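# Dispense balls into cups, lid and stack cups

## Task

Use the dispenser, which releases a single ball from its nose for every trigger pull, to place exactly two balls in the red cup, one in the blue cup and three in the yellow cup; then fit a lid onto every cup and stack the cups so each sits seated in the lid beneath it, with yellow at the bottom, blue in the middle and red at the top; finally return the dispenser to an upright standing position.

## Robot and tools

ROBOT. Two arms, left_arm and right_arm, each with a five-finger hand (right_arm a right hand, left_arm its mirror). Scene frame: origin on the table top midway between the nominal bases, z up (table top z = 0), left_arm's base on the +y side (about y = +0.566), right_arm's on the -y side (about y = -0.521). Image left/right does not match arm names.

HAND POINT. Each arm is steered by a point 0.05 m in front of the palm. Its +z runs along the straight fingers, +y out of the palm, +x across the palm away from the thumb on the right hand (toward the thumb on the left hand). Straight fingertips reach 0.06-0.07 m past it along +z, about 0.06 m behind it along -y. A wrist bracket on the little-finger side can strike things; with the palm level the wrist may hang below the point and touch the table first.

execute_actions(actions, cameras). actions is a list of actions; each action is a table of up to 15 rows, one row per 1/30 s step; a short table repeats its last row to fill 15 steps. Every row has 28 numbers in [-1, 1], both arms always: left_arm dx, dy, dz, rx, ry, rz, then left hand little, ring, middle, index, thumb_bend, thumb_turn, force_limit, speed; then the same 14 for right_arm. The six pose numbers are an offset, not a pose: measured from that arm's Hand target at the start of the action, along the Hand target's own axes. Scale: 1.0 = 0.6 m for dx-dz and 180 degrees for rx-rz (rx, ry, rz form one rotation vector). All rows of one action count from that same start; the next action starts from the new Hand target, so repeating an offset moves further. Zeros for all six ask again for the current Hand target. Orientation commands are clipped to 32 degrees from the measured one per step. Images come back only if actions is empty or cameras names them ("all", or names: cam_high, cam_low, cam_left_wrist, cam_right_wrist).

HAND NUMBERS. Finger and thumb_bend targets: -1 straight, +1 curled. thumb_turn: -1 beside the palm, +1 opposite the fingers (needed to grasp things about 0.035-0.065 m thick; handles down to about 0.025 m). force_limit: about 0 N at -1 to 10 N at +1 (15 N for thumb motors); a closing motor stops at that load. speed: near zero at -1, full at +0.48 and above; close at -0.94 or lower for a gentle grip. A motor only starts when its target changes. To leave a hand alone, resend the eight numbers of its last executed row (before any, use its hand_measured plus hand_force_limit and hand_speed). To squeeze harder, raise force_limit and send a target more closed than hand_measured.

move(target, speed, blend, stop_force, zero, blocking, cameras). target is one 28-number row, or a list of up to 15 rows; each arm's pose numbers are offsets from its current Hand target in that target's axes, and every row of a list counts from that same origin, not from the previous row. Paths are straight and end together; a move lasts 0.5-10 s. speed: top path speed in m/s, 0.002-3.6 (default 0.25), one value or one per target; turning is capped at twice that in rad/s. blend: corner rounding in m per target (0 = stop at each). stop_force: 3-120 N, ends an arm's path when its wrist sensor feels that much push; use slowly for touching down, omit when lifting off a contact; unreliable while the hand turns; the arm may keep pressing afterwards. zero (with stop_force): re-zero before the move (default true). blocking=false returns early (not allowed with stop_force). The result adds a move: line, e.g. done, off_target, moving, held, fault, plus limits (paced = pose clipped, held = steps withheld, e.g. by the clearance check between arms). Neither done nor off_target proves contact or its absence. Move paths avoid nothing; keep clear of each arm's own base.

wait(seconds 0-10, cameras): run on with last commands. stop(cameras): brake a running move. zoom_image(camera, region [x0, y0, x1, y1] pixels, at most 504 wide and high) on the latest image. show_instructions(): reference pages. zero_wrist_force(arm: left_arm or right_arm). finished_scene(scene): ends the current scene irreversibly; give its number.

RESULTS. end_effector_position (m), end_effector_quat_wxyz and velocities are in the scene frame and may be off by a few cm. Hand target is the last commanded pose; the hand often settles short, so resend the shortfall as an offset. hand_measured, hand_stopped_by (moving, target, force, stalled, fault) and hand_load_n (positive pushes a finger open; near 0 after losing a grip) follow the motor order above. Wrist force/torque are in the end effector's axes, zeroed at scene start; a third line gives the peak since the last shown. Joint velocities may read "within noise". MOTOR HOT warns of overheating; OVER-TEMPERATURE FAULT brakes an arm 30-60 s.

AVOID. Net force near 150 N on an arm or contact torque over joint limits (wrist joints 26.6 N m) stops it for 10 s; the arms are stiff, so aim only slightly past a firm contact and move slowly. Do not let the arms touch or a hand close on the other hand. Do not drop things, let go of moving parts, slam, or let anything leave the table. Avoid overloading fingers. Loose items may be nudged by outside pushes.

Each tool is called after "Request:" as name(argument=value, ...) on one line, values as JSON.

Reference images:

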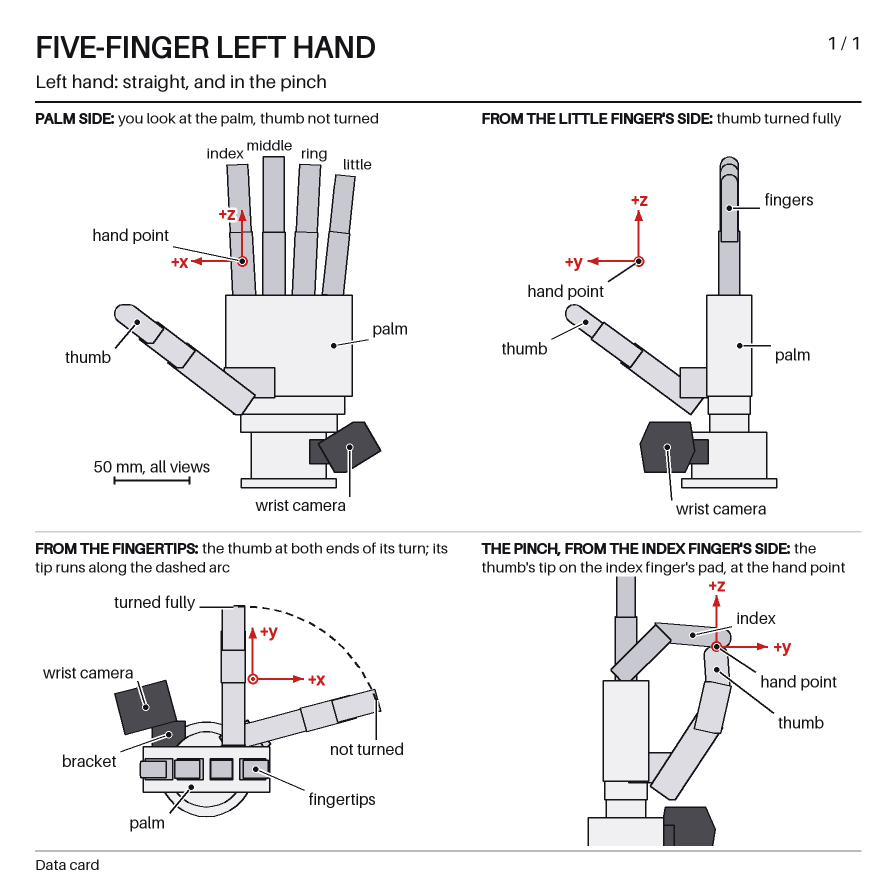

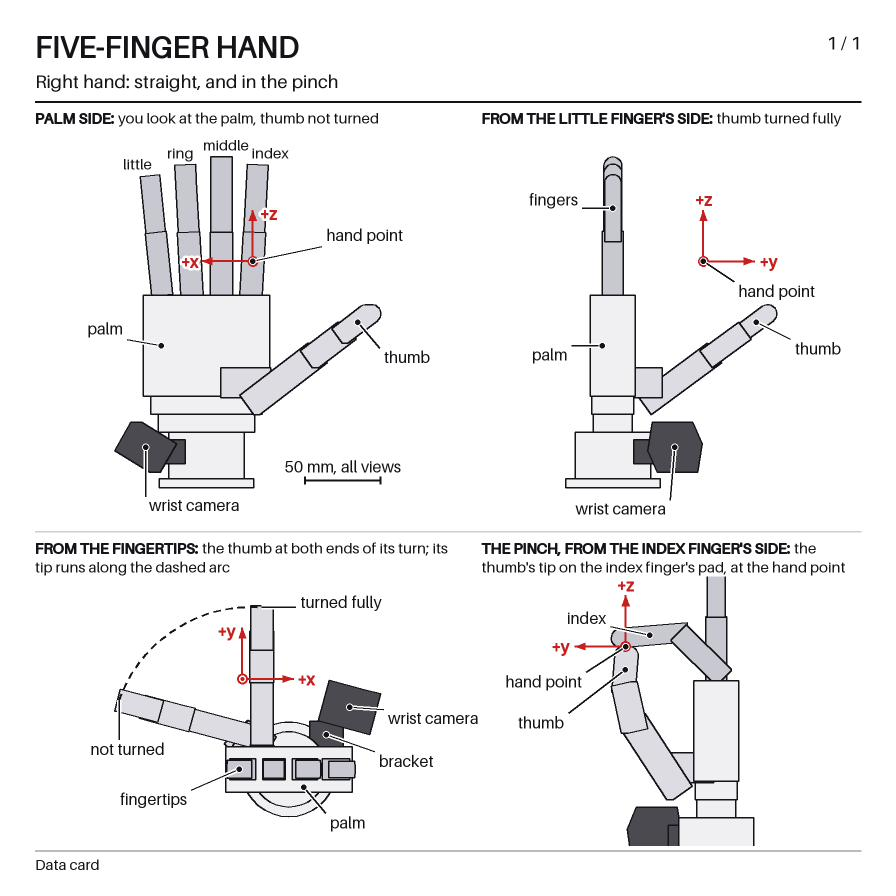

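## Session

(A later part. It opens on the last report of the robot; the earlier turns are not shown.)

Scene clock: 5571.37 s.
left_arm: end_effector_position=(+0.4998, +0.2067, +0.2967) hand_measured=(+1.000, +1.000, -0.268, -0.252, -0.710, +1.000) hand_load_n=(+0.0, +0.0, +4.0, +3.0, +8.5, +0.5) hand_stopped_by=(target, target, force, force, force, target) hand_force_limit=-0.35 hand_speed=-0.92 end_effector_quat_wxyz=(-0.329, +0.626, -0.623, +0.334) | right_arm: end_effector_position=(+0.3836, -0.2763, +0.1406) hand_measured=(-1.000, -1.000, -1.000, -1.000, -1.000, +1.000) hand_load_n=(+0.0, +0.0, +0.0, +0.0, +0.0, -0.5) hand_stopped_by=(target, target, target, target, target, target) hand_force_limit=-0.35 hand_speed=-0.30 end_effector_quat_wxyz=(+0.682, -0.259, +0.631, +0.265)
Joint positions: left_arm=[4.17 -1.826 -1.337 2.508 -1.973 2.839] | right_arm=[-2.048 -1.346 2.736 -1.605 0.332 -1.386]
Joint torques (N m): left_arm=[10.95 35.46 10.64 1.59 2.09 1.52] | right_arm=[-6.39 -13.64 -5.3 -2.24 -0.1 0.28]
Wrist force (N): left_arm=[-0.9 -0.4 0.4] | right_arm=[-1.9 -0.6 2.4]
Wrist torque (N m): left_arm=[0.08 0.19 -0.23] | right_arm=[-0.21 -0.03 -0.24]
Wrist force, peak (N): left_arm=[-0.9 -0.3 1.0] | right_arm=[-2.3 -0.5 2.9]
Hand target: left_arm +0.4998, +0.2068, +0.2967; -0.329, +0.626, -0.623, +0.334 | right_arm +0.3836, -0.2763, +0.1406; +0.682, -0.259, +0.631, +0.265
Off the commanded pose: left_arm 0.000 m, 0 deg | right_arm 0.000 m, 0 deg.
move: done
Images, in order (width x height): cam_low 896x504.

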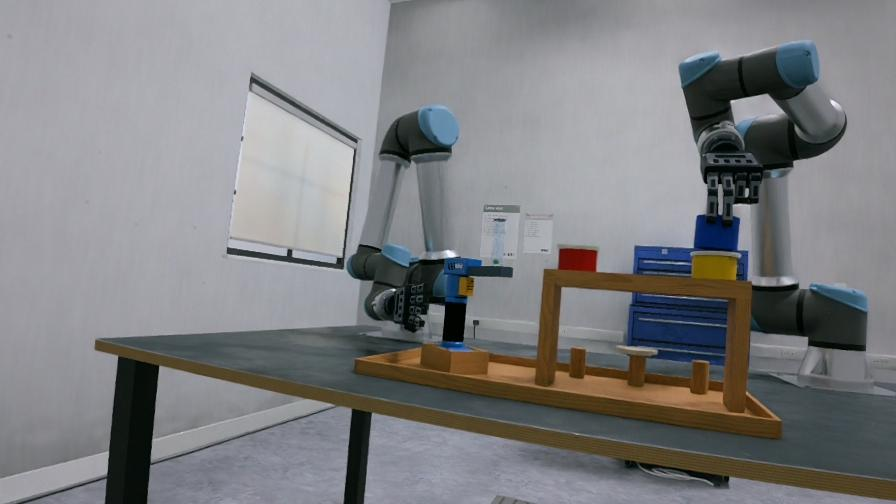

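Request:
move(target=[0.0038,0,0,0,-0.0087,0.0129,1,1,0.05,0.05,-0.45,1,-0.35,-0.92,0,0,0,0,0,0,-1,-1,-1,-1,-1,1,-0.35,-0.3], speed=0.05, cameras=["cam_low","cam_right_wrist"])

Request:
zoom_image(camera="cam_low", region=[684, 216, 744, 276])

Request:
zoom_image(camera="cam_right_wrist", region=[456, 234, 486, 264])

Scene clock: 5585.97 s.
left_arm: end_effector_position=(+0.4998, +0.2046, +0.2968) hand_measured=(+1.000, +1.000, -0.268, -0.252, -0.710, +1.000) hand_load_n=(+0.0, +0.0, +3.5, +3.0, +8.5, +0.5) hand_stopped_by=(target, target, force, force, force, target) hand_force_limit=-0.35 hand_speed=-0.92 end_effector_quat_wxyz=(-0.344, +0.618, -0.631, +0.319) | right_arm: end_effector_position=(+0.3836, -0.2763, +0.1406) hand_measured=(-1.000, -1.000, -1.000, -1.000, -1.000, +1.000) hand_load_n=(+0.0, +0.0, +0.0, +0.0, +0.0, +0.0) hand_stopped_by=(target, target, target, target, target, target) hand_force_limit=-0.35 hand_speed=-0.30 end_effector_quat_wxyz=(+0.682, -0.259, +0.631, +0.265)
Joint positions: left_arm=[4.148 -1.849 -1.306 2.486 -2.017 2.861] | right_arm=[-2.048 -1.346 2.736 -1.605 0.332 -1.386]
Joint torques (N m): left_arm=[-12.75 22.7 25.65 -2.26 -2.98 1.7] | right_arm=[-6.78 -13.68 -5.53 -2.27 -0.14 0.03]
Wrist force (N): left_arm=[-0.5 -0.1 0.6] | right_arm=[-2.0 -0.4 2.6]
Wrist torque (N m): left_arm=[0.12 0.12 -0.21] | right_arm=[-0.19 -0.03 -0.24]
Wrist force, peak (N): left_arm=[-1.1 -0.2 0.7] | right_arm=[-2.4 -0.8 2.7]
Hand target: left_arm +0.4998, +0.2046, +0.2968; -0.344, +0.618, -0.631, +0.319 | right_arm +0.3836, -0.2763, +0.1406; +0.682, -0.259, +0.631, +0.265
Off the commanded pose: left_arm 0.000 m, 0 deg | right_arm 0.000 m, 0 deg.
move: done
camera_calibration:
cam_right_wrist: T_world_to_cam=[[-0.627099, 0.708834, -0.322956, 0.480402], [-0.548448, -0.107382, 0.829261, 0.0806203], [0.553129, 0.697154, 0.456098, 0.0342746], [0, 0, 0, 1]] pos_world=[0.326517, -0.355763, 0.0726609]
Images, in order (width x height): cam_low 896x504, cam_right_wrist 672x504.

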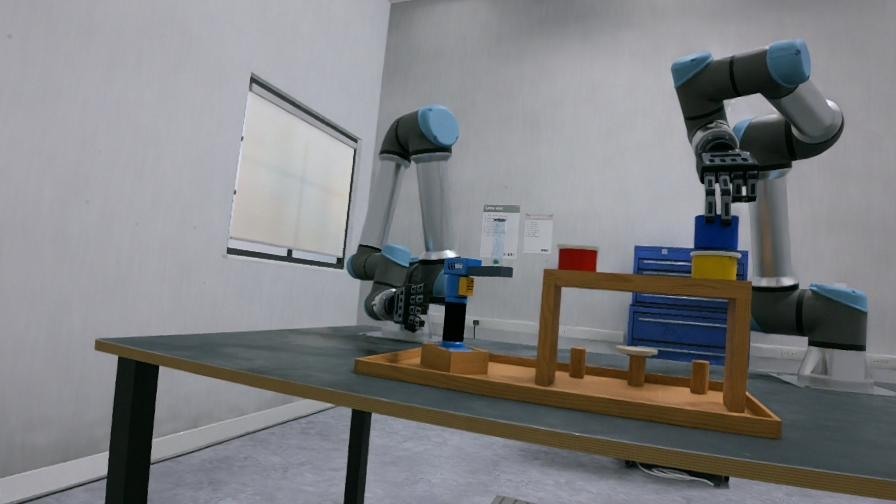

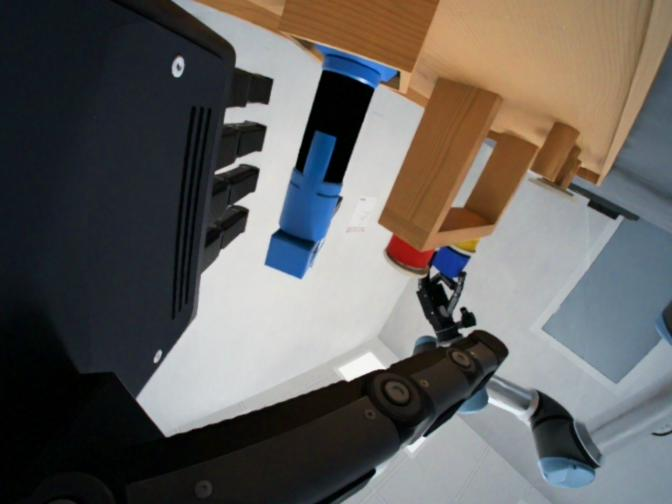

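Scaled by 8.400 from the camera's 896x504 image, which has a finer 1280x720 frame.

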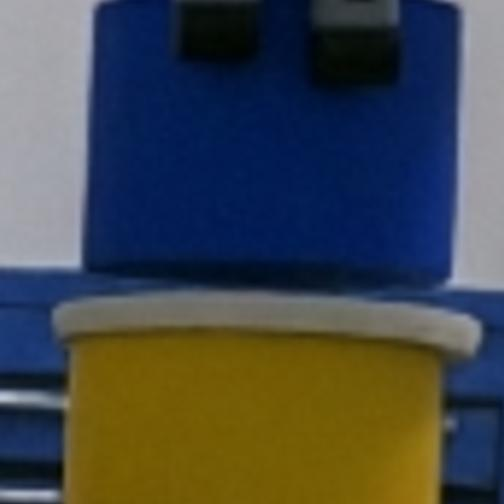

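Scaled by 16.800 from the camera's 672x504 image, which has a finer 960x720 frame.

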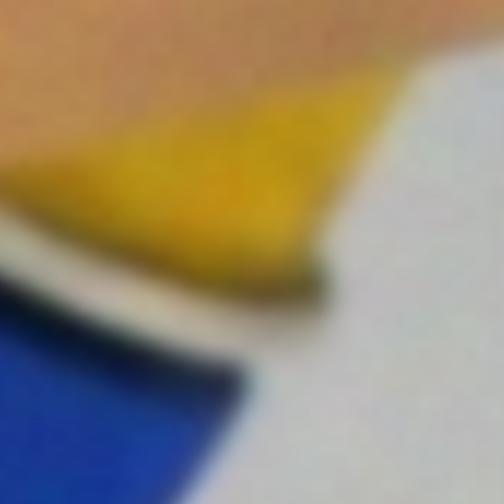

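Request:
move(target=[0,0.0138,0.0093,0,0,0,1,1,0.05,0.05,-0.45,1,-0.35,-0.92,0,0,0,0,0,0,-1,-1,-1,-1,-1,1,-0.35,-0.3], speed=0.015, stop_force=4, cameras=["cam_low","cam_left_wrist","cam_right_wrist","cam_high"])

Request:
zoom_image(camera="cam_low", region=[684, 216, 744, 276])

Request:
zoom_image(camera="cam_high", region=[530, 165, 600, 235])

Request:
zoom_image(camera="cam_left_wrist", region=[120, 160, 380, 360])

Scene clock: 5616.27 s.
left_arm: end_effector_position=(+0.4998, +0.2050, +0.2868) hand_measured=(+1.000, +1.000, -0.268, -0.252, -0.710, +1.000) hand_load_n=(+0.0, +0.0, +3.5, +3.0, +8.5, +0.5) hand_stopped_by=(target, target, force, force, force, target) hand_force_limit=-0.35 hand_speed=-0.92 end_effector_quat_wxyz=(-0.344, +0.618, -0.631, +0.319) | right_arm: end_effector_position=(+0.3836, -0.2763, +0.1406) hand_measured=(-1.000, -1.000, -1.000, -1.000, -1.000, +1.000) hand_load_n=(+0.0, +0.0, +0.0, +0.0, +0.0, -0.5) hand_stopped_by=(target, target, target, target, target, target) hand_force_limit=-0.35 hand_speed=-0.30 end_effector_quat_wxyz=(+0.682, -0.259, +0.631, +0.265)
Joint positions: left_arm=[4.149 -1.849 -1.331 2.511 -2.017 2.861] | right_arm=[-2.048 -1.346 2.736 -1.605 0.332 -1.386]
Joint torques (N m): left_arm=[10.53 32.52 8.91 1.29 2.11 1.34] | right_arm=[-7.18 -14.2 -5.57 -2.32 -0.04 0.07]
Wrist force (N): left_arm=[-1.2 -2.5 -1.5] | right_arm=[-2.0 -0.7 2.4]
Wrist torque (N m): left_arm=[0.09 0.16 -0.20] | right_arm=[-0.23 -0.01 -0.25]
Wrist force, peak (N): left_arm=[-1.1 -2.8 -1.5] | right_arm=[-2.1 -0.7 3.0]
Hand target: left_arm +0.4998, +0.2050, +0.2868; -0.344, +0.618, -0.631, +0.319 | right_arm +0.3836, -0.2763, +0.1406; +0.682, -0.259, +0.631, +0.265
Off the commanded pose: left_arm 0.000 m, 0 deg | right_arm 0.000 m, 0 deg.
move: done
camera_calibration:
cam_left_wrist: T_world_to_cam=[[0.554182, -0.235785, 0.798303, -0.462271], [-0.43843, -0.897912, 0.0391531, 0.406896], [0.707574, -0.371698, -0.600982, 0.00952179], [0, 0, 0, 1]] pos_world=[0.427841, 0.259899, 0.358824]
cam_right_wrist: T_world_to_cam=[[-0.627099, 0.708834, -0.322956, 0.480402], [-0.548448, -0.107382, 0.829261, 0.0806203], [0.553129, 0.697154, 0.456098, 0.0342746], [0, 0, 0, 1]] pos_world=[0.326517, -0.355763, 0.0726609]

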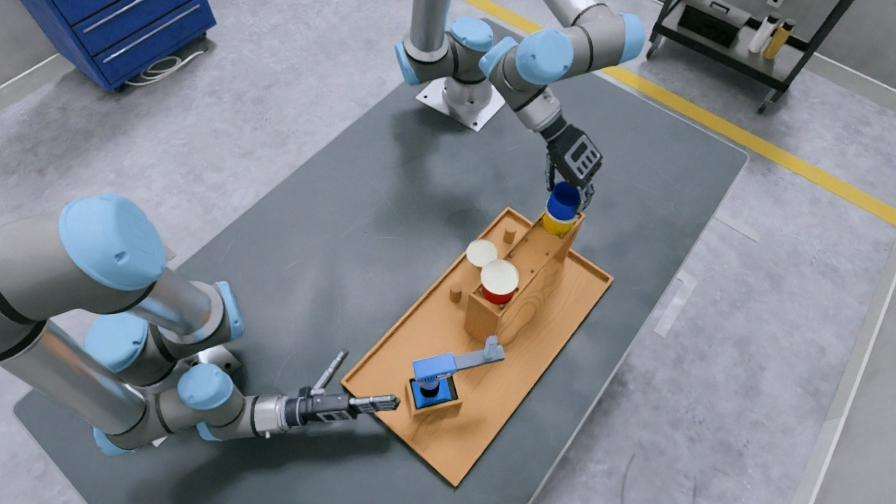

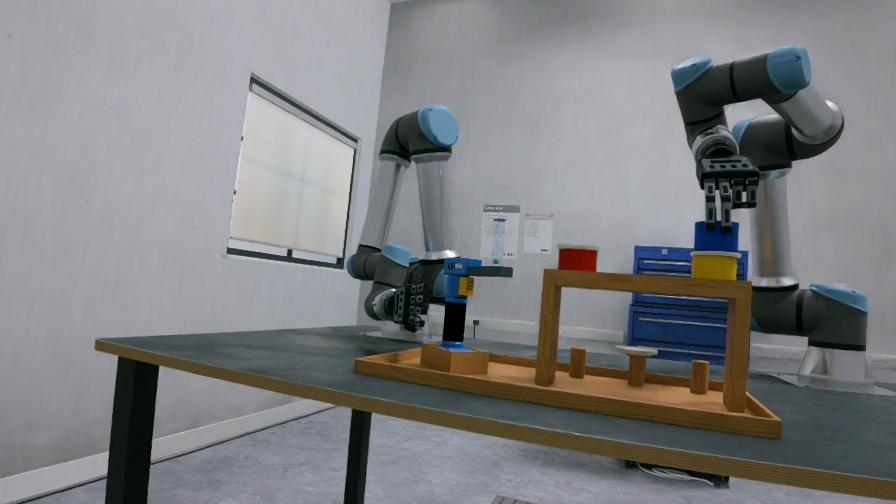

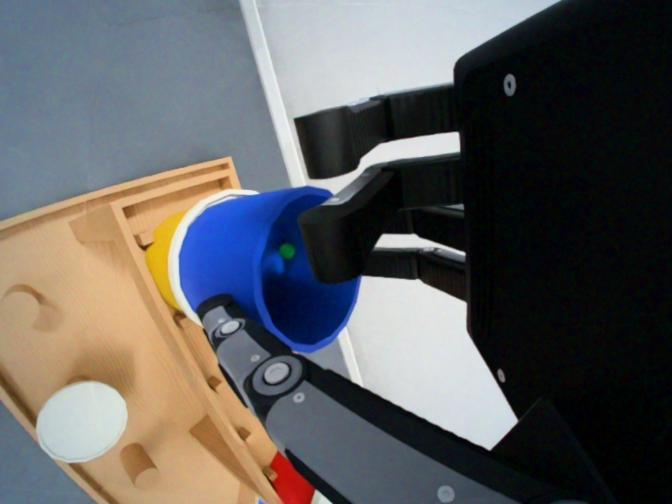

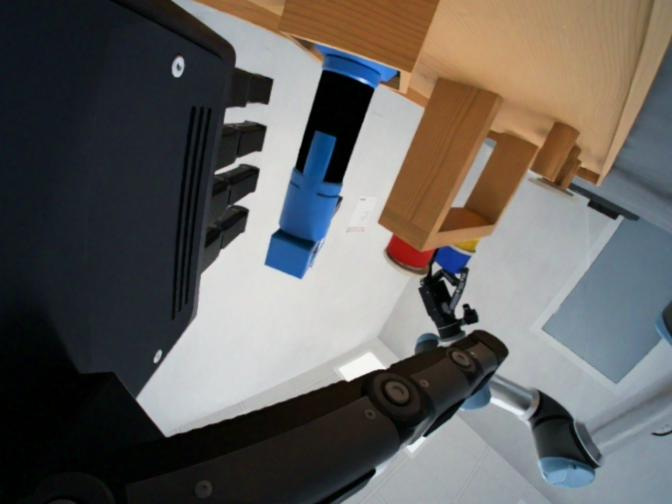

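Scaled by 8.400 from the camera's 896x504 image, which has a finer 1280x720 frame.

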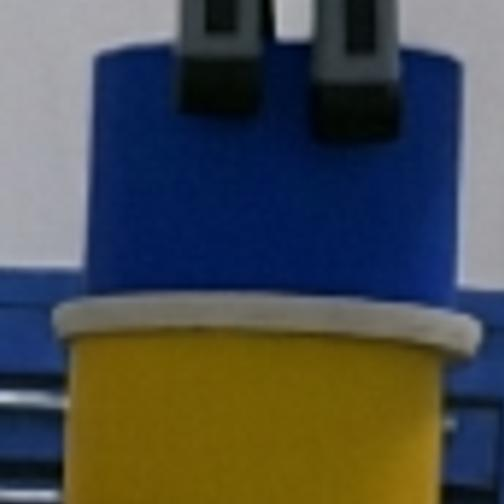

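Scaled by 7.200 from the camera's 896x504 image, which has a finer 1280x720 frame.

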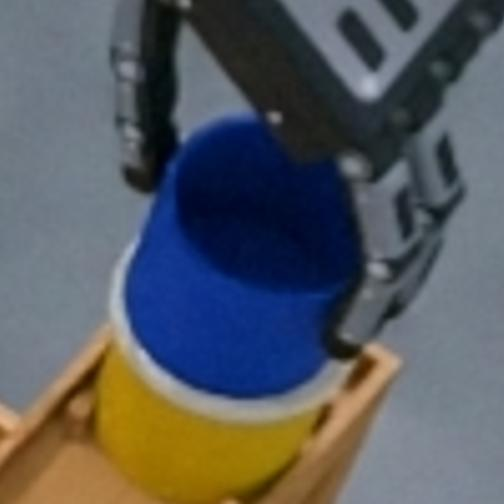

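Scaled by 1.938 from the camera's 672x504 image, which has a finer 960x720 frame.

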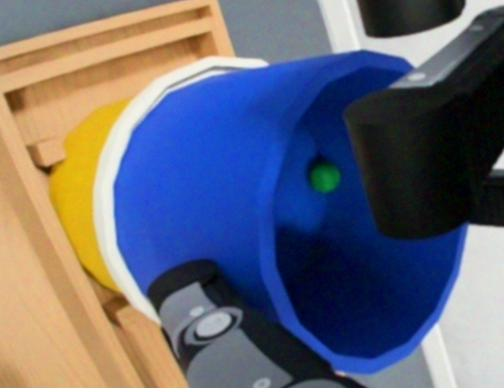

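Request:
move(target=[0.0045,0,0,0,0,0,1,1,0.05,0.05,-0.45,1,-0.35,-0.92,0,0,0,0,0,0,-1,-1,-1,-1,-1,1,-0.35,-0.3], speed=0.01, stop_force=6, cameras=["cam_low"])

Request:
zoom_image(camera="cam_low", region=[684, 216, 744, 276])

Scene clock: 5628.03 s.
left_arm: end_effector_position=(+0.4998, +0.2023, +0.2867) hand_measured=(+1.000, +1.000, -0.268, -0.252, -0.710, +1.000) hand_load_n=(+0.0, +0.0, +3.5, +3.0, +8.0, +0.5) hand_stopped_by=(target, target, force, force, force, target) hand_force_limit=-0.35 hand_speed=-0.92 end_effector_quat_wxyz=(-0.344, +0.618, -0.631, +0.319) | right_arm: end_effector_position=(+0.3836, -0.2763, +0.1406) hand_measured=(-1.000, -1.000, -1.000, -1.000, -1.000, +1.000) hand_load_n=(+0.0, +0.0, +0.0, -0.5, +0.0, -0.5) hand_stopped_by=(target, target, target, target, target, target) hand_force_limit=-0.35 hand_speed=-0.30 end_effector_quat_wxyz=(+0.682, -0.259, +0.631, +0.265)
Joint positions: left_arm=[4.143 -1.854 -1.325 2.509 -2.021 2.858] | right_arm=[-2.048 -1.346 2.736 -1.605 0.332 -1.386]
Joint torques (N m): left_arm=[-11.58 21.5 25.73 -2.36 -2.93 -1.49] | right_arm=[-6.91 -14.13 -5.66 -2.17 -0.05 0.17]
Wrist force (N): left_arm=[-1.1 -1.4 0.1] | right_arm=[-2.0 -0.6 2.5]
Wrist torque (N m): left_arm=[0.03 0.15 0.01] | right_arm=[-0.21 -0.03 -0.25]
Wrist force, peak (N): left_arm=[-1.4 -2.9 -1.5] | right_arm=[-2.2 -0.7 2.9]
Hand target: left_arm +0.4998, +0.2023, +0.2867; -0.344, +0.618, -0.631, +0.319 | right_arm +0.3836, -0.2763, +0.1406; +0.682, -0.259, +0.631, +0.265
Off the commanded pose: left_arm 0.000 m, 0 deg | right_arm 0.000 m, 0 deg.
move: done
Images, in order (width x height): cam_low 896x504.

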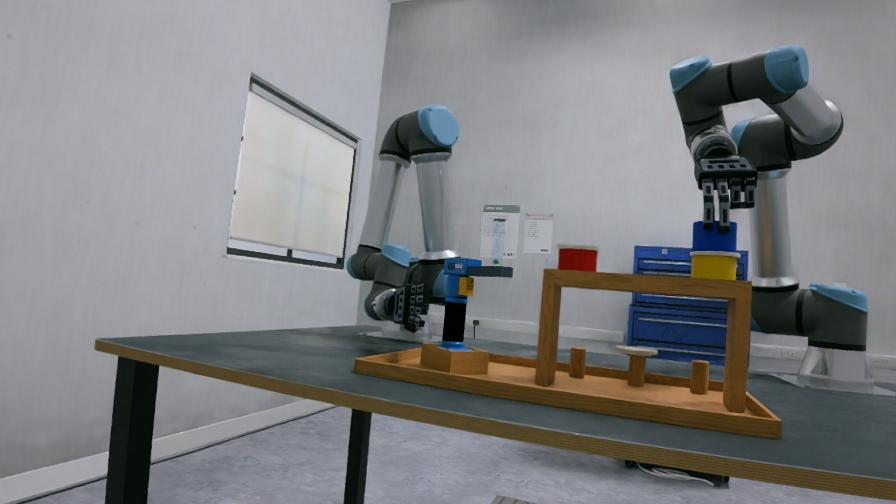

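Scaled by 8.400 from the camera's 896x504 image, which has a finer 1280x720 frame.

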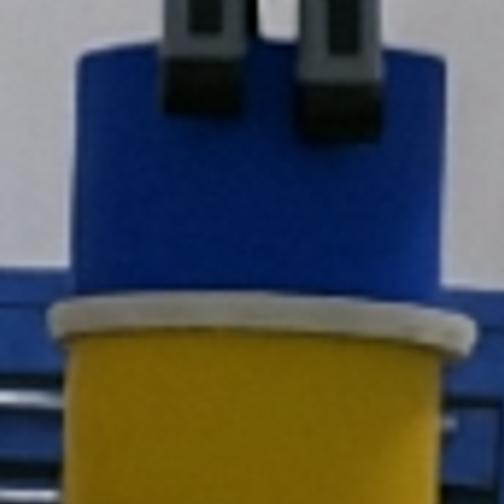

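Request:
move(target=[[0.0025,0,0,0,0,0,1,1,0.05,0.05,-0.45,1,-0.35,-0.92,0,0,0,0,0,0,-1,-1,-1,-1,-1,1,-0.35,-0.3],[0.0007,0.0007,0.0005,0,0,0,1,1,0.05,0.05,-0.45,1,-0.35,-0.92,0,0,0,0,0,0,-1,-1,-1,-1,-1,1,-0.35,-0.3]], speed=0.01, cameras=["cam_low","cam_high"])

Request:
zoom_image(camera="cam_low", region=[684, 216, 744, 276])

Request:
zoom_image(camera="cam_high", region=[530, 165, 600, 235])

Scene clock: 5638.03 s.
left_arm: end_effector_position=(+0.4998, +0.2017, +0.2862) hand_measured=(+1.000, +1.000, -0.268, -0.252, -0.710, +1.000) hand_load_n=(+0.0, +0.0, +3.5, +2.5, +7.5, +0.5) hand_stopped_by=(target, target, force, force, force, target) hand_force_limit=-0.35 hand_speed=-0.92 end_effector_quat_wxyz=(-0.344, +0.618, -0.631, +0.319) | right_arm: end_effector_position=(+0.3836, -0.2763, +0.1406) hand_measured=(-1.000, -1.000, -1.000, -1.000, -1.000, +1.000) hand_load_n=(+0.0, +0.0, +0.0, +0.0, +0.0, +0.0) hand_stopped_by=(target, target, target, target, target, target) hand_force_limit=-0.35 hand_speed=-0.30 end_effector_quat_wxyz=(+0.682, -0.259, +0.631, +0.265)
Joint positions: left_arm=[4.142 -1.855 -1.325 2.509 -2.022 2.857] | right_arm=[-2.048 -1.346 2.736 -1.605 0.332 -1.386]
Joint torques (N m): left_arm=[11.31 34.93 9.14 1.37 2.05 1.52] | right_arm=[-6.84 -14.42 -5.75 -2.26 0.06 0.17]
Wrist force (N): left_arm=[-0.4 -2.8 -1.7] | right_arm=[-2.1 -0.6 2.6]
Wrist torque (N m): left_arm=[0.08 0.13 -0.14] | right_arm=[-0.23 0.00 -0.26]
Wrist force, peak (N): left_arm=[-0.8 -2.9 -1.7] | right_arm=[-2.0 -0.5 3.1]
Hand target: left_arm +0.4998, +0.2019, +0.2861; -0.344, +0.618, -0.631, +0.319 | right_arm +0.3836, -0.2763, +0.1406; +0.682, -0.259, +0.631, +0.265
Off the commanded pose: left_arm 0.000 m, 0 deg | right_arm 0.000 m, 0 deg.
move: done
Images, in order (width x height): cam_high 896x504, cam_low 896x504.

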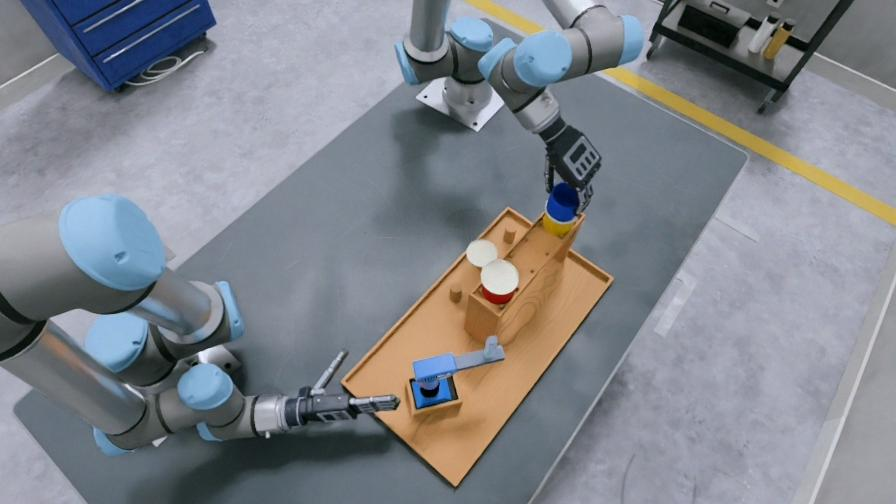

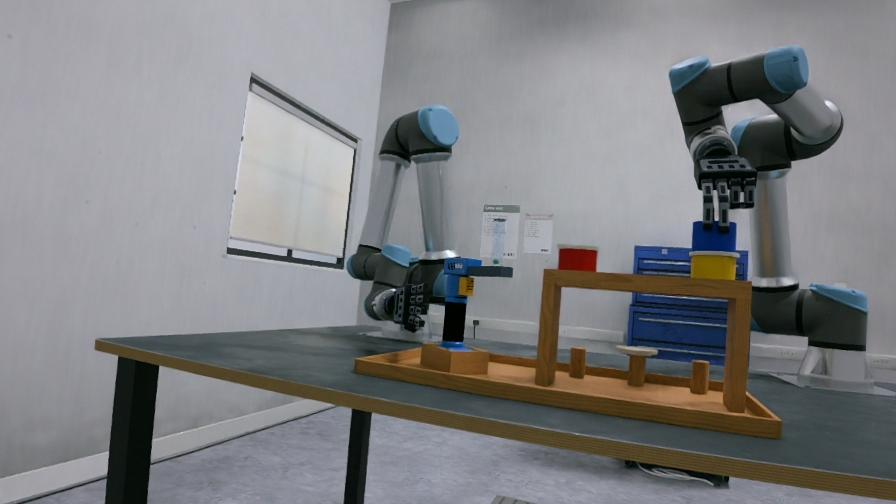

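Scaled by 8.400 from the camera's 896x504 image, which has a finer 1280x720 frame.

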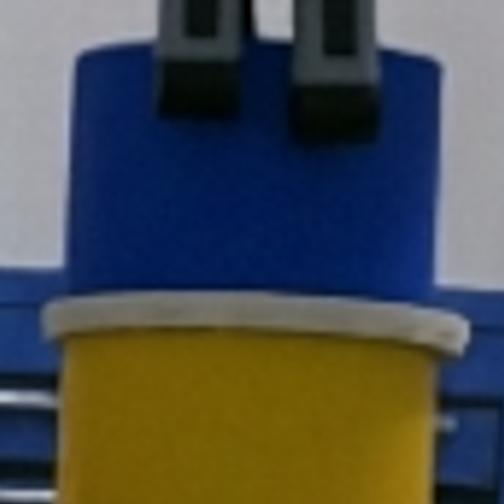

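Scaled by 7.200 from the camera's 896x504 image, which has a finer 1280x720 frame.

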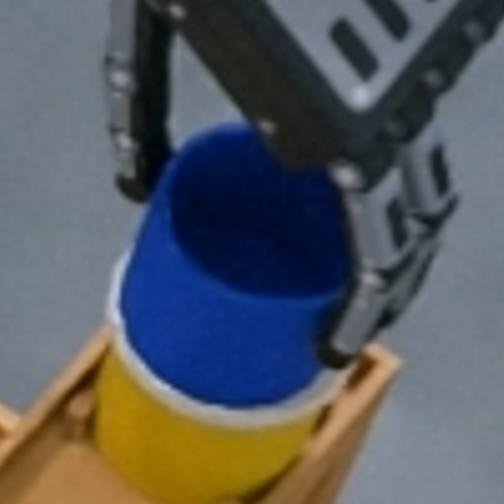

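Request:
move(target=[[0,0,0,0,0,0,1,1,-0.8,-0.8,-1,1,-0.5,-0.85,0,0,0,0,0,0,-1,-1,-1,-1,-1,1,-0.35,-0.3],[-0.0057,-0.0965,-0.0653,0,0,0,1,1,-0.8,-0.8,-1,1,-0.5,-0.85,0,0,0,0,0,0,-1,-1,-1,-1,-1,1,-0.35,-0.3],[-0.0057,-0.0965,-0.0653,0,0.0087,-0.0129,1,1,-0.8,-0.8,-1,1,-0.5,-0.85,0,0,0,0,0,0,-1,-1,-1,-1,-1,1,-0.35,-0.3]], speed=[0.05,0.06,0.1], cameras=["cam_low","cam_high"])

Request:
zoom_image(camera="cam_low", region=[674, 206, 754, 286])

Request:
zoom_image(camera="cam_high", region=[530, 165, 600, 235])

Scene clock: 5664.07 s.
left_arm: end_effector_position=(+0.4998, +0.2025, +0.3561) hand_measured=(+1.000, +1.000, -0.800, -0.800, -1.000, +1.000) hand_load_n=(+0.0, +0.5, +0.0, -0.5, +0.0, +0.0) hand_stopped_by=(target, target, target, target, target, target) hand_force_limit=-0.50 hand_speed=-0.85 end_effector_quat_wxyz=(-0.329, +0.626, -0.623, +0.334) | right_arm: end_effector_position=(+0.3836, -0.2763, +0.1406) hand_measured=(-1.000, -1.000, -1.000, -1.000, -1.000, +1.000) hand_load_n=(+0.0, +0.0, +0.0, +0.0, +0.0, -0.5) hand_stopped_by=(target, target, target, target, target, target) hand_force_limit=-0.35 hand_speed=-0.30 end_effector_quat_wxyz=(+0.682, -0.259, +0.631, +0.265)
Joint positions: left_arm=[4.162 -1.842 -1.164 2.35 -1.98 2.834] | right_arm=[-2.048 -1.346 2.736 -1.605 0.332 -1.386]
Joint torques (N m): left_arm=[10.59 36.98 9.24 1.55 2.31 -1.41] | right_arm=[-6.22 -13.88 -6.38 -2.14 0.15 0.06]
Wrist force (N): left_arm=[-0.6 -0.8 0.0] | right_arm=[-1.9 -0.6 2.6]
Wrist torque (N m): left_arm=[0.09 0.13 0.01] | right_arm=[-0.23 -0.03 -0.24]
Wrist force, peak (N): left_arm=[-0.6 -3.5 -1.9] | right_arm=[-2.1 -0.6 3.1]
Hand target: left_arm +0.4998, +0.2025, +0.3561; -0.329, +0.626, -0.623, +0.334 | right_arm +0.3836, -0.2763, +0.1406; +0.682, -0.259, +0.631, +0.265
Off the commanded pose: left_arm 0.000 m, 0 deg | right_arm 0.000 m, 0 deg.
move: done
Images, in order (width x height): cam_high 896x504, cam_low 896x504.

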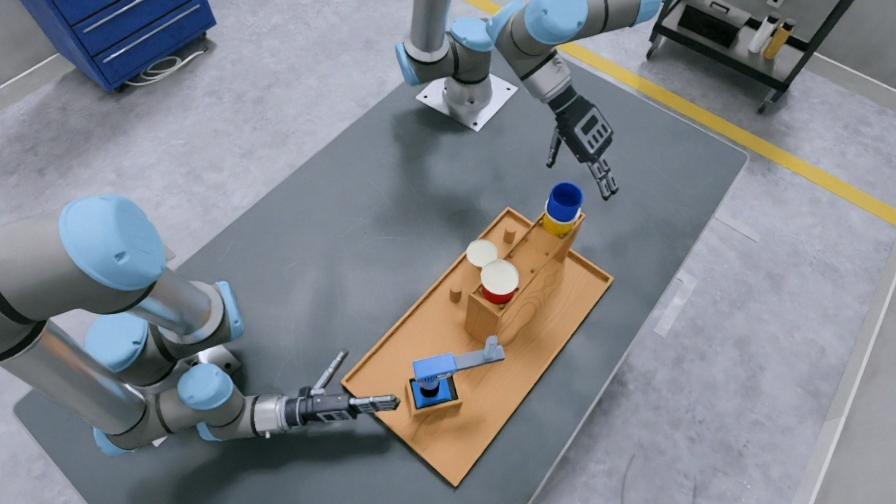

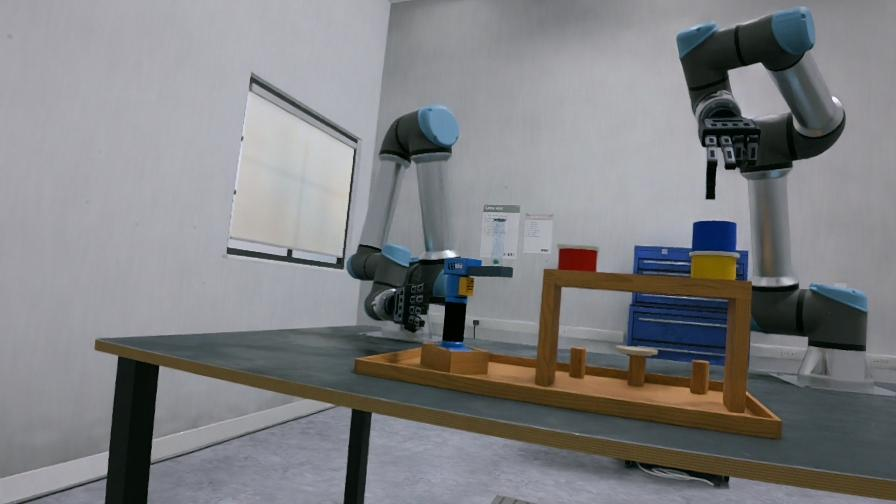

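Scaled by 6.300 from the camera's 896x504 image, which has a finer 1280x720 frame.

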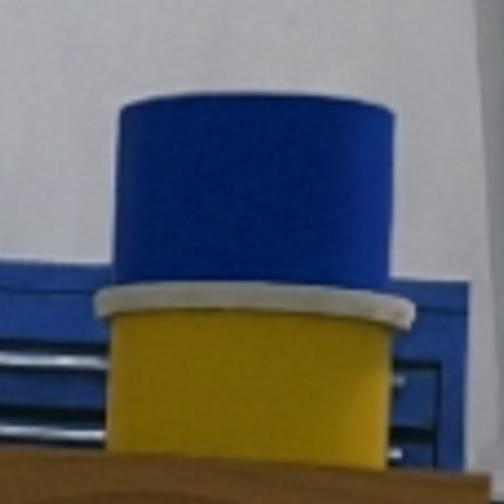

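Scaled by 7.200 from the camera's 896x504 image, which has a finer 1280x720 frame.

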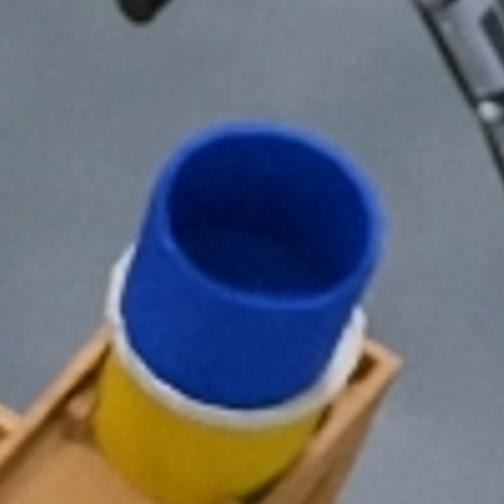

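Request:
move(target=[[0.1725,0.1447,-0.1812,0,0,0,1,1,-0.8,-0.8,-0.8,1,-0.5,-0.8,0,0,0,0,0,0,-1,-1,-1,-1,-1,1,-0.35,-0.3],[0.1725,0.4347,0.0148,0,0,0,1,1,-0.8,-0.8,-0.8,1,-0.5,-0.8,0,0,0,0,0,0,-1,-1,-1,-1,-1,1,-0.35,-0.3],[0.1725,0.4667,0.0717,0,0,0,1,1,-0.8,-0.8,-0.8,1,-0.5,-0.8,0,0,0,0,0,0,-1,-1,-1,-1,-1,1,-0.35,-0.3],[0.1725,0.4915,0.0885,0,0,0,1,1,-0.8,-0.8,-0.8,1,-0.5,-0.8,0,0,0,0,0,0,-1,-1,-1,-1,-1,1,-0.35,-0.3]], speed=[0.16,0.16,0.1,0.06], blend=[0.02,0.015,0.005,0], cameras=["cam_low","cam_left_wrist","cam_right_wrist"])

Request:
zoom_image(camera="cam_low", region=[590, 290, 690, 380])

Request:
zoom_image(camera="cam_right_wrist", region=[460, 120, 600, 240])

Scene clock: 5707.67 s.
left_arm: end_effector_position=(+0.3786, +0.0966, +0.0832) hand_measured=(+1.000, +1.000, -0.800, -0.800, -0.800, +1.000) hand_load_n=(+0.0, +0.0, +0.0, +0.0, +0.0, +0.0) hand_stopped_by=(target, target, target, target, target, target) hand_force_limit=-0.50 hand_speed=-0.80 end_effector_quat_wxyz=(-0.329, +0.626, -0.623, +0.334) | right_arm: end_effector_position=(+0.3836, -0.2763, +0.1406) hand_measured=(-1.000, -1.000, -1.000, -1.000, -1.000, +1.000) hand_load_n=(+0.0, +0.0, +0.0, +0.0, +0.0, +0.0) hand_stopped_by=(target, target, target, target, target, target) hand_force_limit=-0.35 hand_speed=-0.30 end_effector_quat_wxyz=(+0.682, -0.259, +0.631, +0.265)
Joint positions: left_arm=[3.809 -2.047 -1.624 2.871 -2.245 2.56] | right_arm=[-2.048 -1.346 2.736 -1.605 0.332 -1.386]
Joint torques (N m): left_arm=[10.73 25.93 7.43 1.04 1.67 1.45] | right_arm=[-6.52 -16.04 -7.99 -2.09 0.56 -0.17]
Wrist force (N): left_arm=[-0.7 -0.8 0.0] | right_arm=[-1.9 -0.5 2.6]
Wrist torque (N m): left_arm=[0.06 0.13 -0.17] | right_arm=[-0.21 -0.03 -0.24]
Wrist force, peak (N): left_arm=[-1.1 -1.7 0.6] | right_arm=[-2.0 -0.7 3.2]
Hand target: left_arm +0.3786, +0.0965, +0.0830; -0.329, +0.626, -0.623, +0.334 | right_arm +0.3836, -0.2763, +0.1406; +0.682, -0.259, +0.631, +0.265
Off the commanded pose: left_arm 0.000 m, 0 deg | right_arm 0.000 m, 0 deg.
move: done
camera_calibration:
cam_left_wrist: T_world_to_cam=[[0.554186, -0.196434, 0.808883, -0.262798], [-0.438422, -0.894925, 0.0830448, 0.260476], [0.707577, -0.400654, -0.582075, -0.0661467], [0, 0, 0, 1]] pos_world=[0.306641, 0.154982, 0.152439]
cam_right_wrist: T_world_to_cam=[[-0.627099, 0.708834, -0.322956, 0.480402], [-0.548448, -0.107382, 0.829261, 0.0806203], [0.553129, 0.697154, 0.456098, 0.0342746], [0, 0, 0, 1]] pos_world=[0.326517, -0.355763, 0.0726609]
Images, in order (width x height): cam_low 896x504, cam_left_wrist 672x504, cam_right_wrist 672x504.

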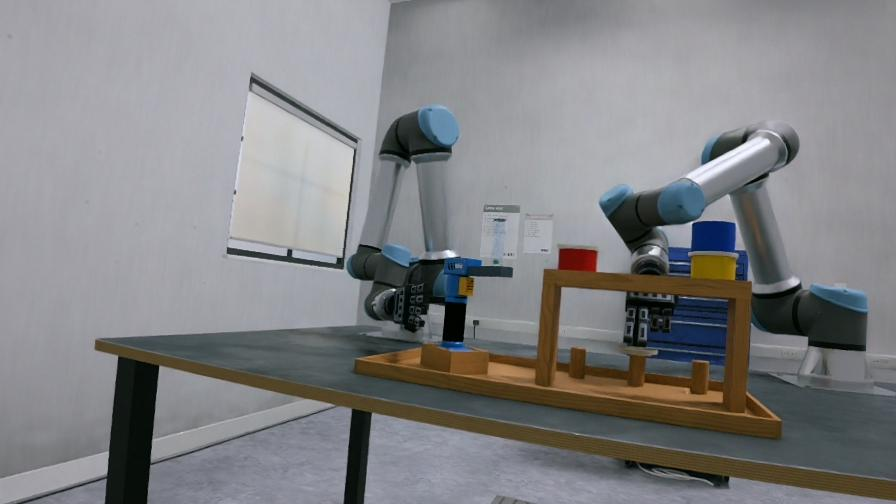

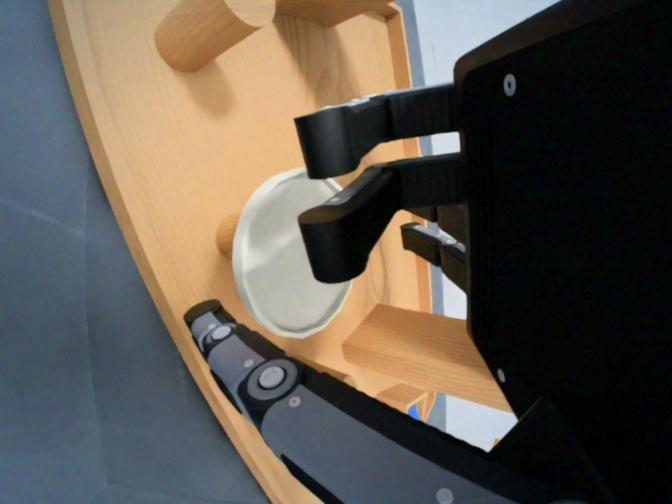

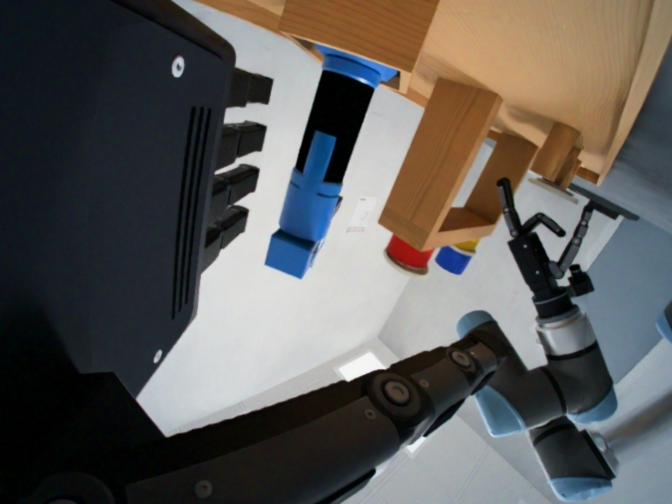

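Scaled by 5.040 from the camera's 896x504 image, which has a finer 1280x720 frame.

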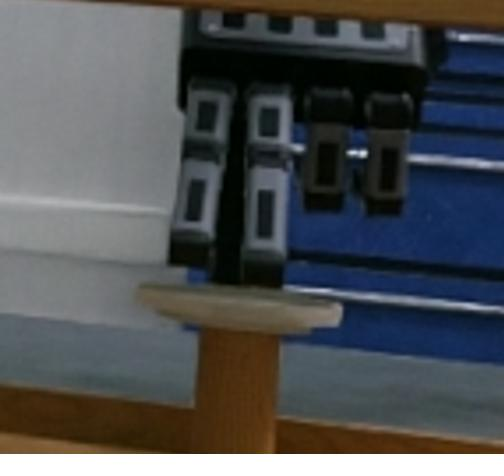

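Scaled by 3.600 from the camera's 672x504 image, which has a finer 960x720 frame.

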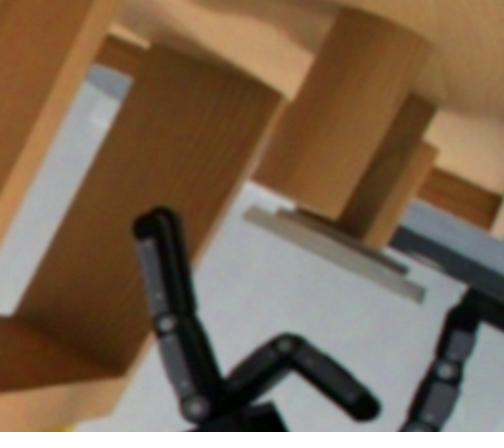

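Request:
move(target=[[-0.0042,0.0017,0.0011,0,0,0,1,1,-0.8,-0.8,-0.8,1,-0.5,-0.8,0,0,0,0,0,0,-1,-1,-1,-1,-1,1,-0.35,-0.3],[-0.0042,0.0017,0.0011,0,0,0,1,1,-0.4,-0.4,-0.4,1,-0.5,-0.9,0,0,0,0,0,0,-1,-1,-1,-1,-1,1,-0.35,-0.3],[-0.0042,-0.0535,-0.0362,0,0,0,1,1,-0.4,-0.4,-0.4,1,-0.5,-0.9,0,0,0,0,0,0,-1,-1,-1,-1,-1,1,-0.35,-0.3]], speed=0.05, cameras=["cam_low","cam_left_wrist","cam_right_wrist"])

Request:
zoom_image(camera="cam_low", region=[590, 270, 690, 360])

Request:
zoom_image(camera="cam_right_wrist", region=[440, 140, 580, 260])

Scene clock: 5728.03 s.
left_arm: end_effector_position=(+0.3786, +0.0994, +0.1216) hand_measured=(+1.000, +1.000, -0.448, -0.428, -0.620, +1.000) hand_load_n=(+0.0, +0.0, +3.0, +0.0, +3.0, +0.5) hand_stopped_by=(target, target, force, force, force, target) hand_force_limit=-0.50 hand_speed=-0.90 end_effector_quat_wxyz=(-0.329, +0.626, -0.623, +0.334) | right_arm: end_effector_position=(+0.3836, -0.2763, +0.1406) hand_measured=(-1.000, -1.000, -1.000, -1.000, -1.000, +1.000) hand_load_n=(-0.5, +0.0, +0.0, +0.0, +0.0, +0.0) hand_stopped_by=(target, target, target, target, target, target) hand_force_limit=-0.35 hand_speed=-0.30 end_effector_quat_wxyz=(+0.682, -0.259, +0.631, +0.265)
Joint positions: left_arm=[3.813 -1.998 -1.587 2.788 -2.243 2.564] | right_arm=[-2.048 -1.346 2.736 -1.605 0.332 -1.386]
Joint torques (N m): left_arm=[10.16 39.3 24.31 -2.94 1.65 -1.09] | right_arm=[-6.35 -16.38 -8.93 -1.86 0.76 -0.16]
Wrist force (N): left_arm=[-0.7 -0.5 -0.3] | right_arm=[-2.0 -0.6 2.7]
Wrist torque (N m): left_arm=[0.13 0.13 -0.18] | right_arm=[-0.23 -0.02 -0.25]
Wrist force, peak (N): left_arm=[-0.8 -4.7 -1.6] | right_arm=[-2.1 -0.6 3.1]
Hand target: left_arm +0.3786, +0.0994, +0.1217; -0.329, +0.626, -0.623, +0.334 | right_arm +0.3836, -0.2763, +0.1406; +0.682, -0.259, +0.631, +0.265
Off the commanded pose: left_arm 0.000 m, 0 deg | right_arm 0.000 m, 0 deg.
move: done
camera_calibration:
cam_left_wrist: T_world_to_cam=[[0.554126, -0.196556, 0.808894, -0.293273], [-0.438497, -0.894898, 0.0829347, 0.259832], [0.707576, -0.400654, -0.582076, -0.0426729], [0, 0, 0, 1]] pos_world=[0.30664, 0.157782, 0.190839]
cam_right_wrist: T_world_to_cam=[[-0.627099, 0.708834, -0.322956, 0.480402], [-0.548448, -0.107382, 0.829261, 0.0806203], [0.553129, 0.697154, 0.456098, 0.0342746], [0, 0, 0, 1]] pos_world=[0.326517, -0.355763, 0.0726609]
Images, in order (width x height): cam_low 896x504, cam_left_wrist 672x504, cam_right_wrist 672x504.

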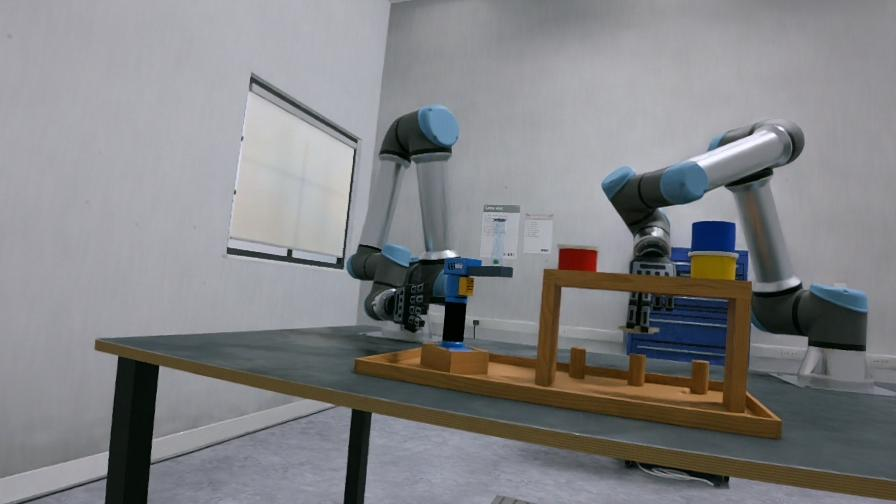

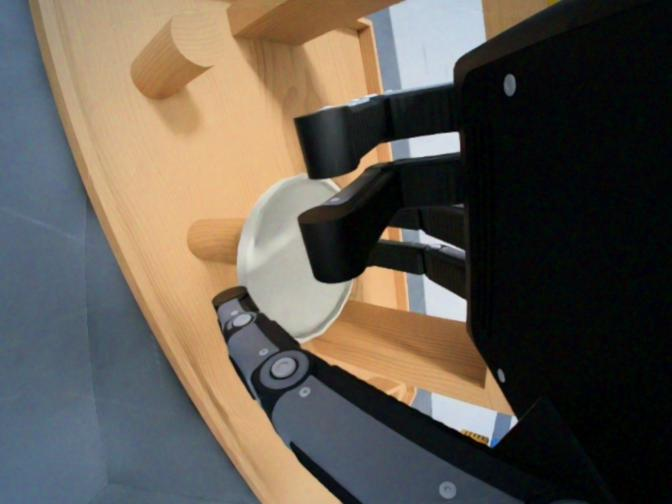

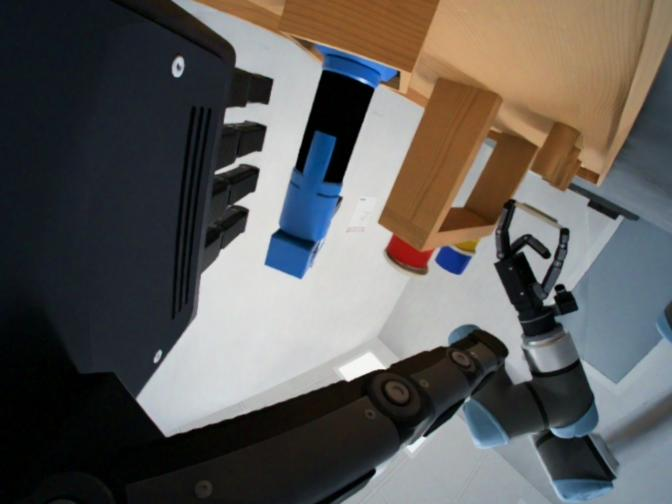

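Scaled by 5.040 from the camera's 896x504 image, which has a finer 1280x720 frame.

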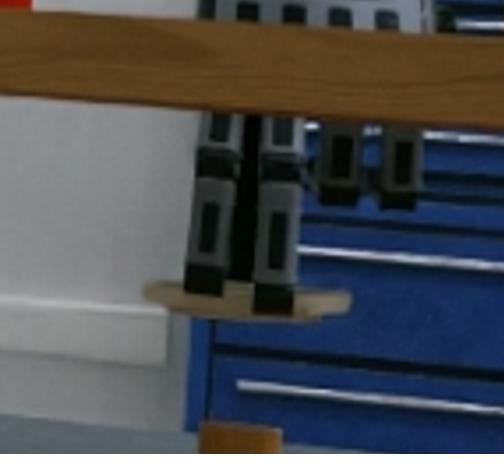

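Scaled by 3.600 from the camera's 672x504 image, which has a finer 960x720 frame.

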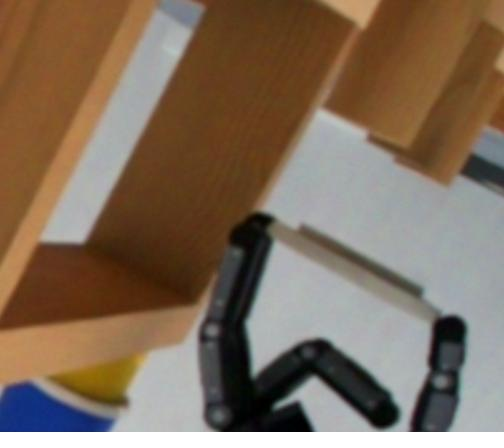

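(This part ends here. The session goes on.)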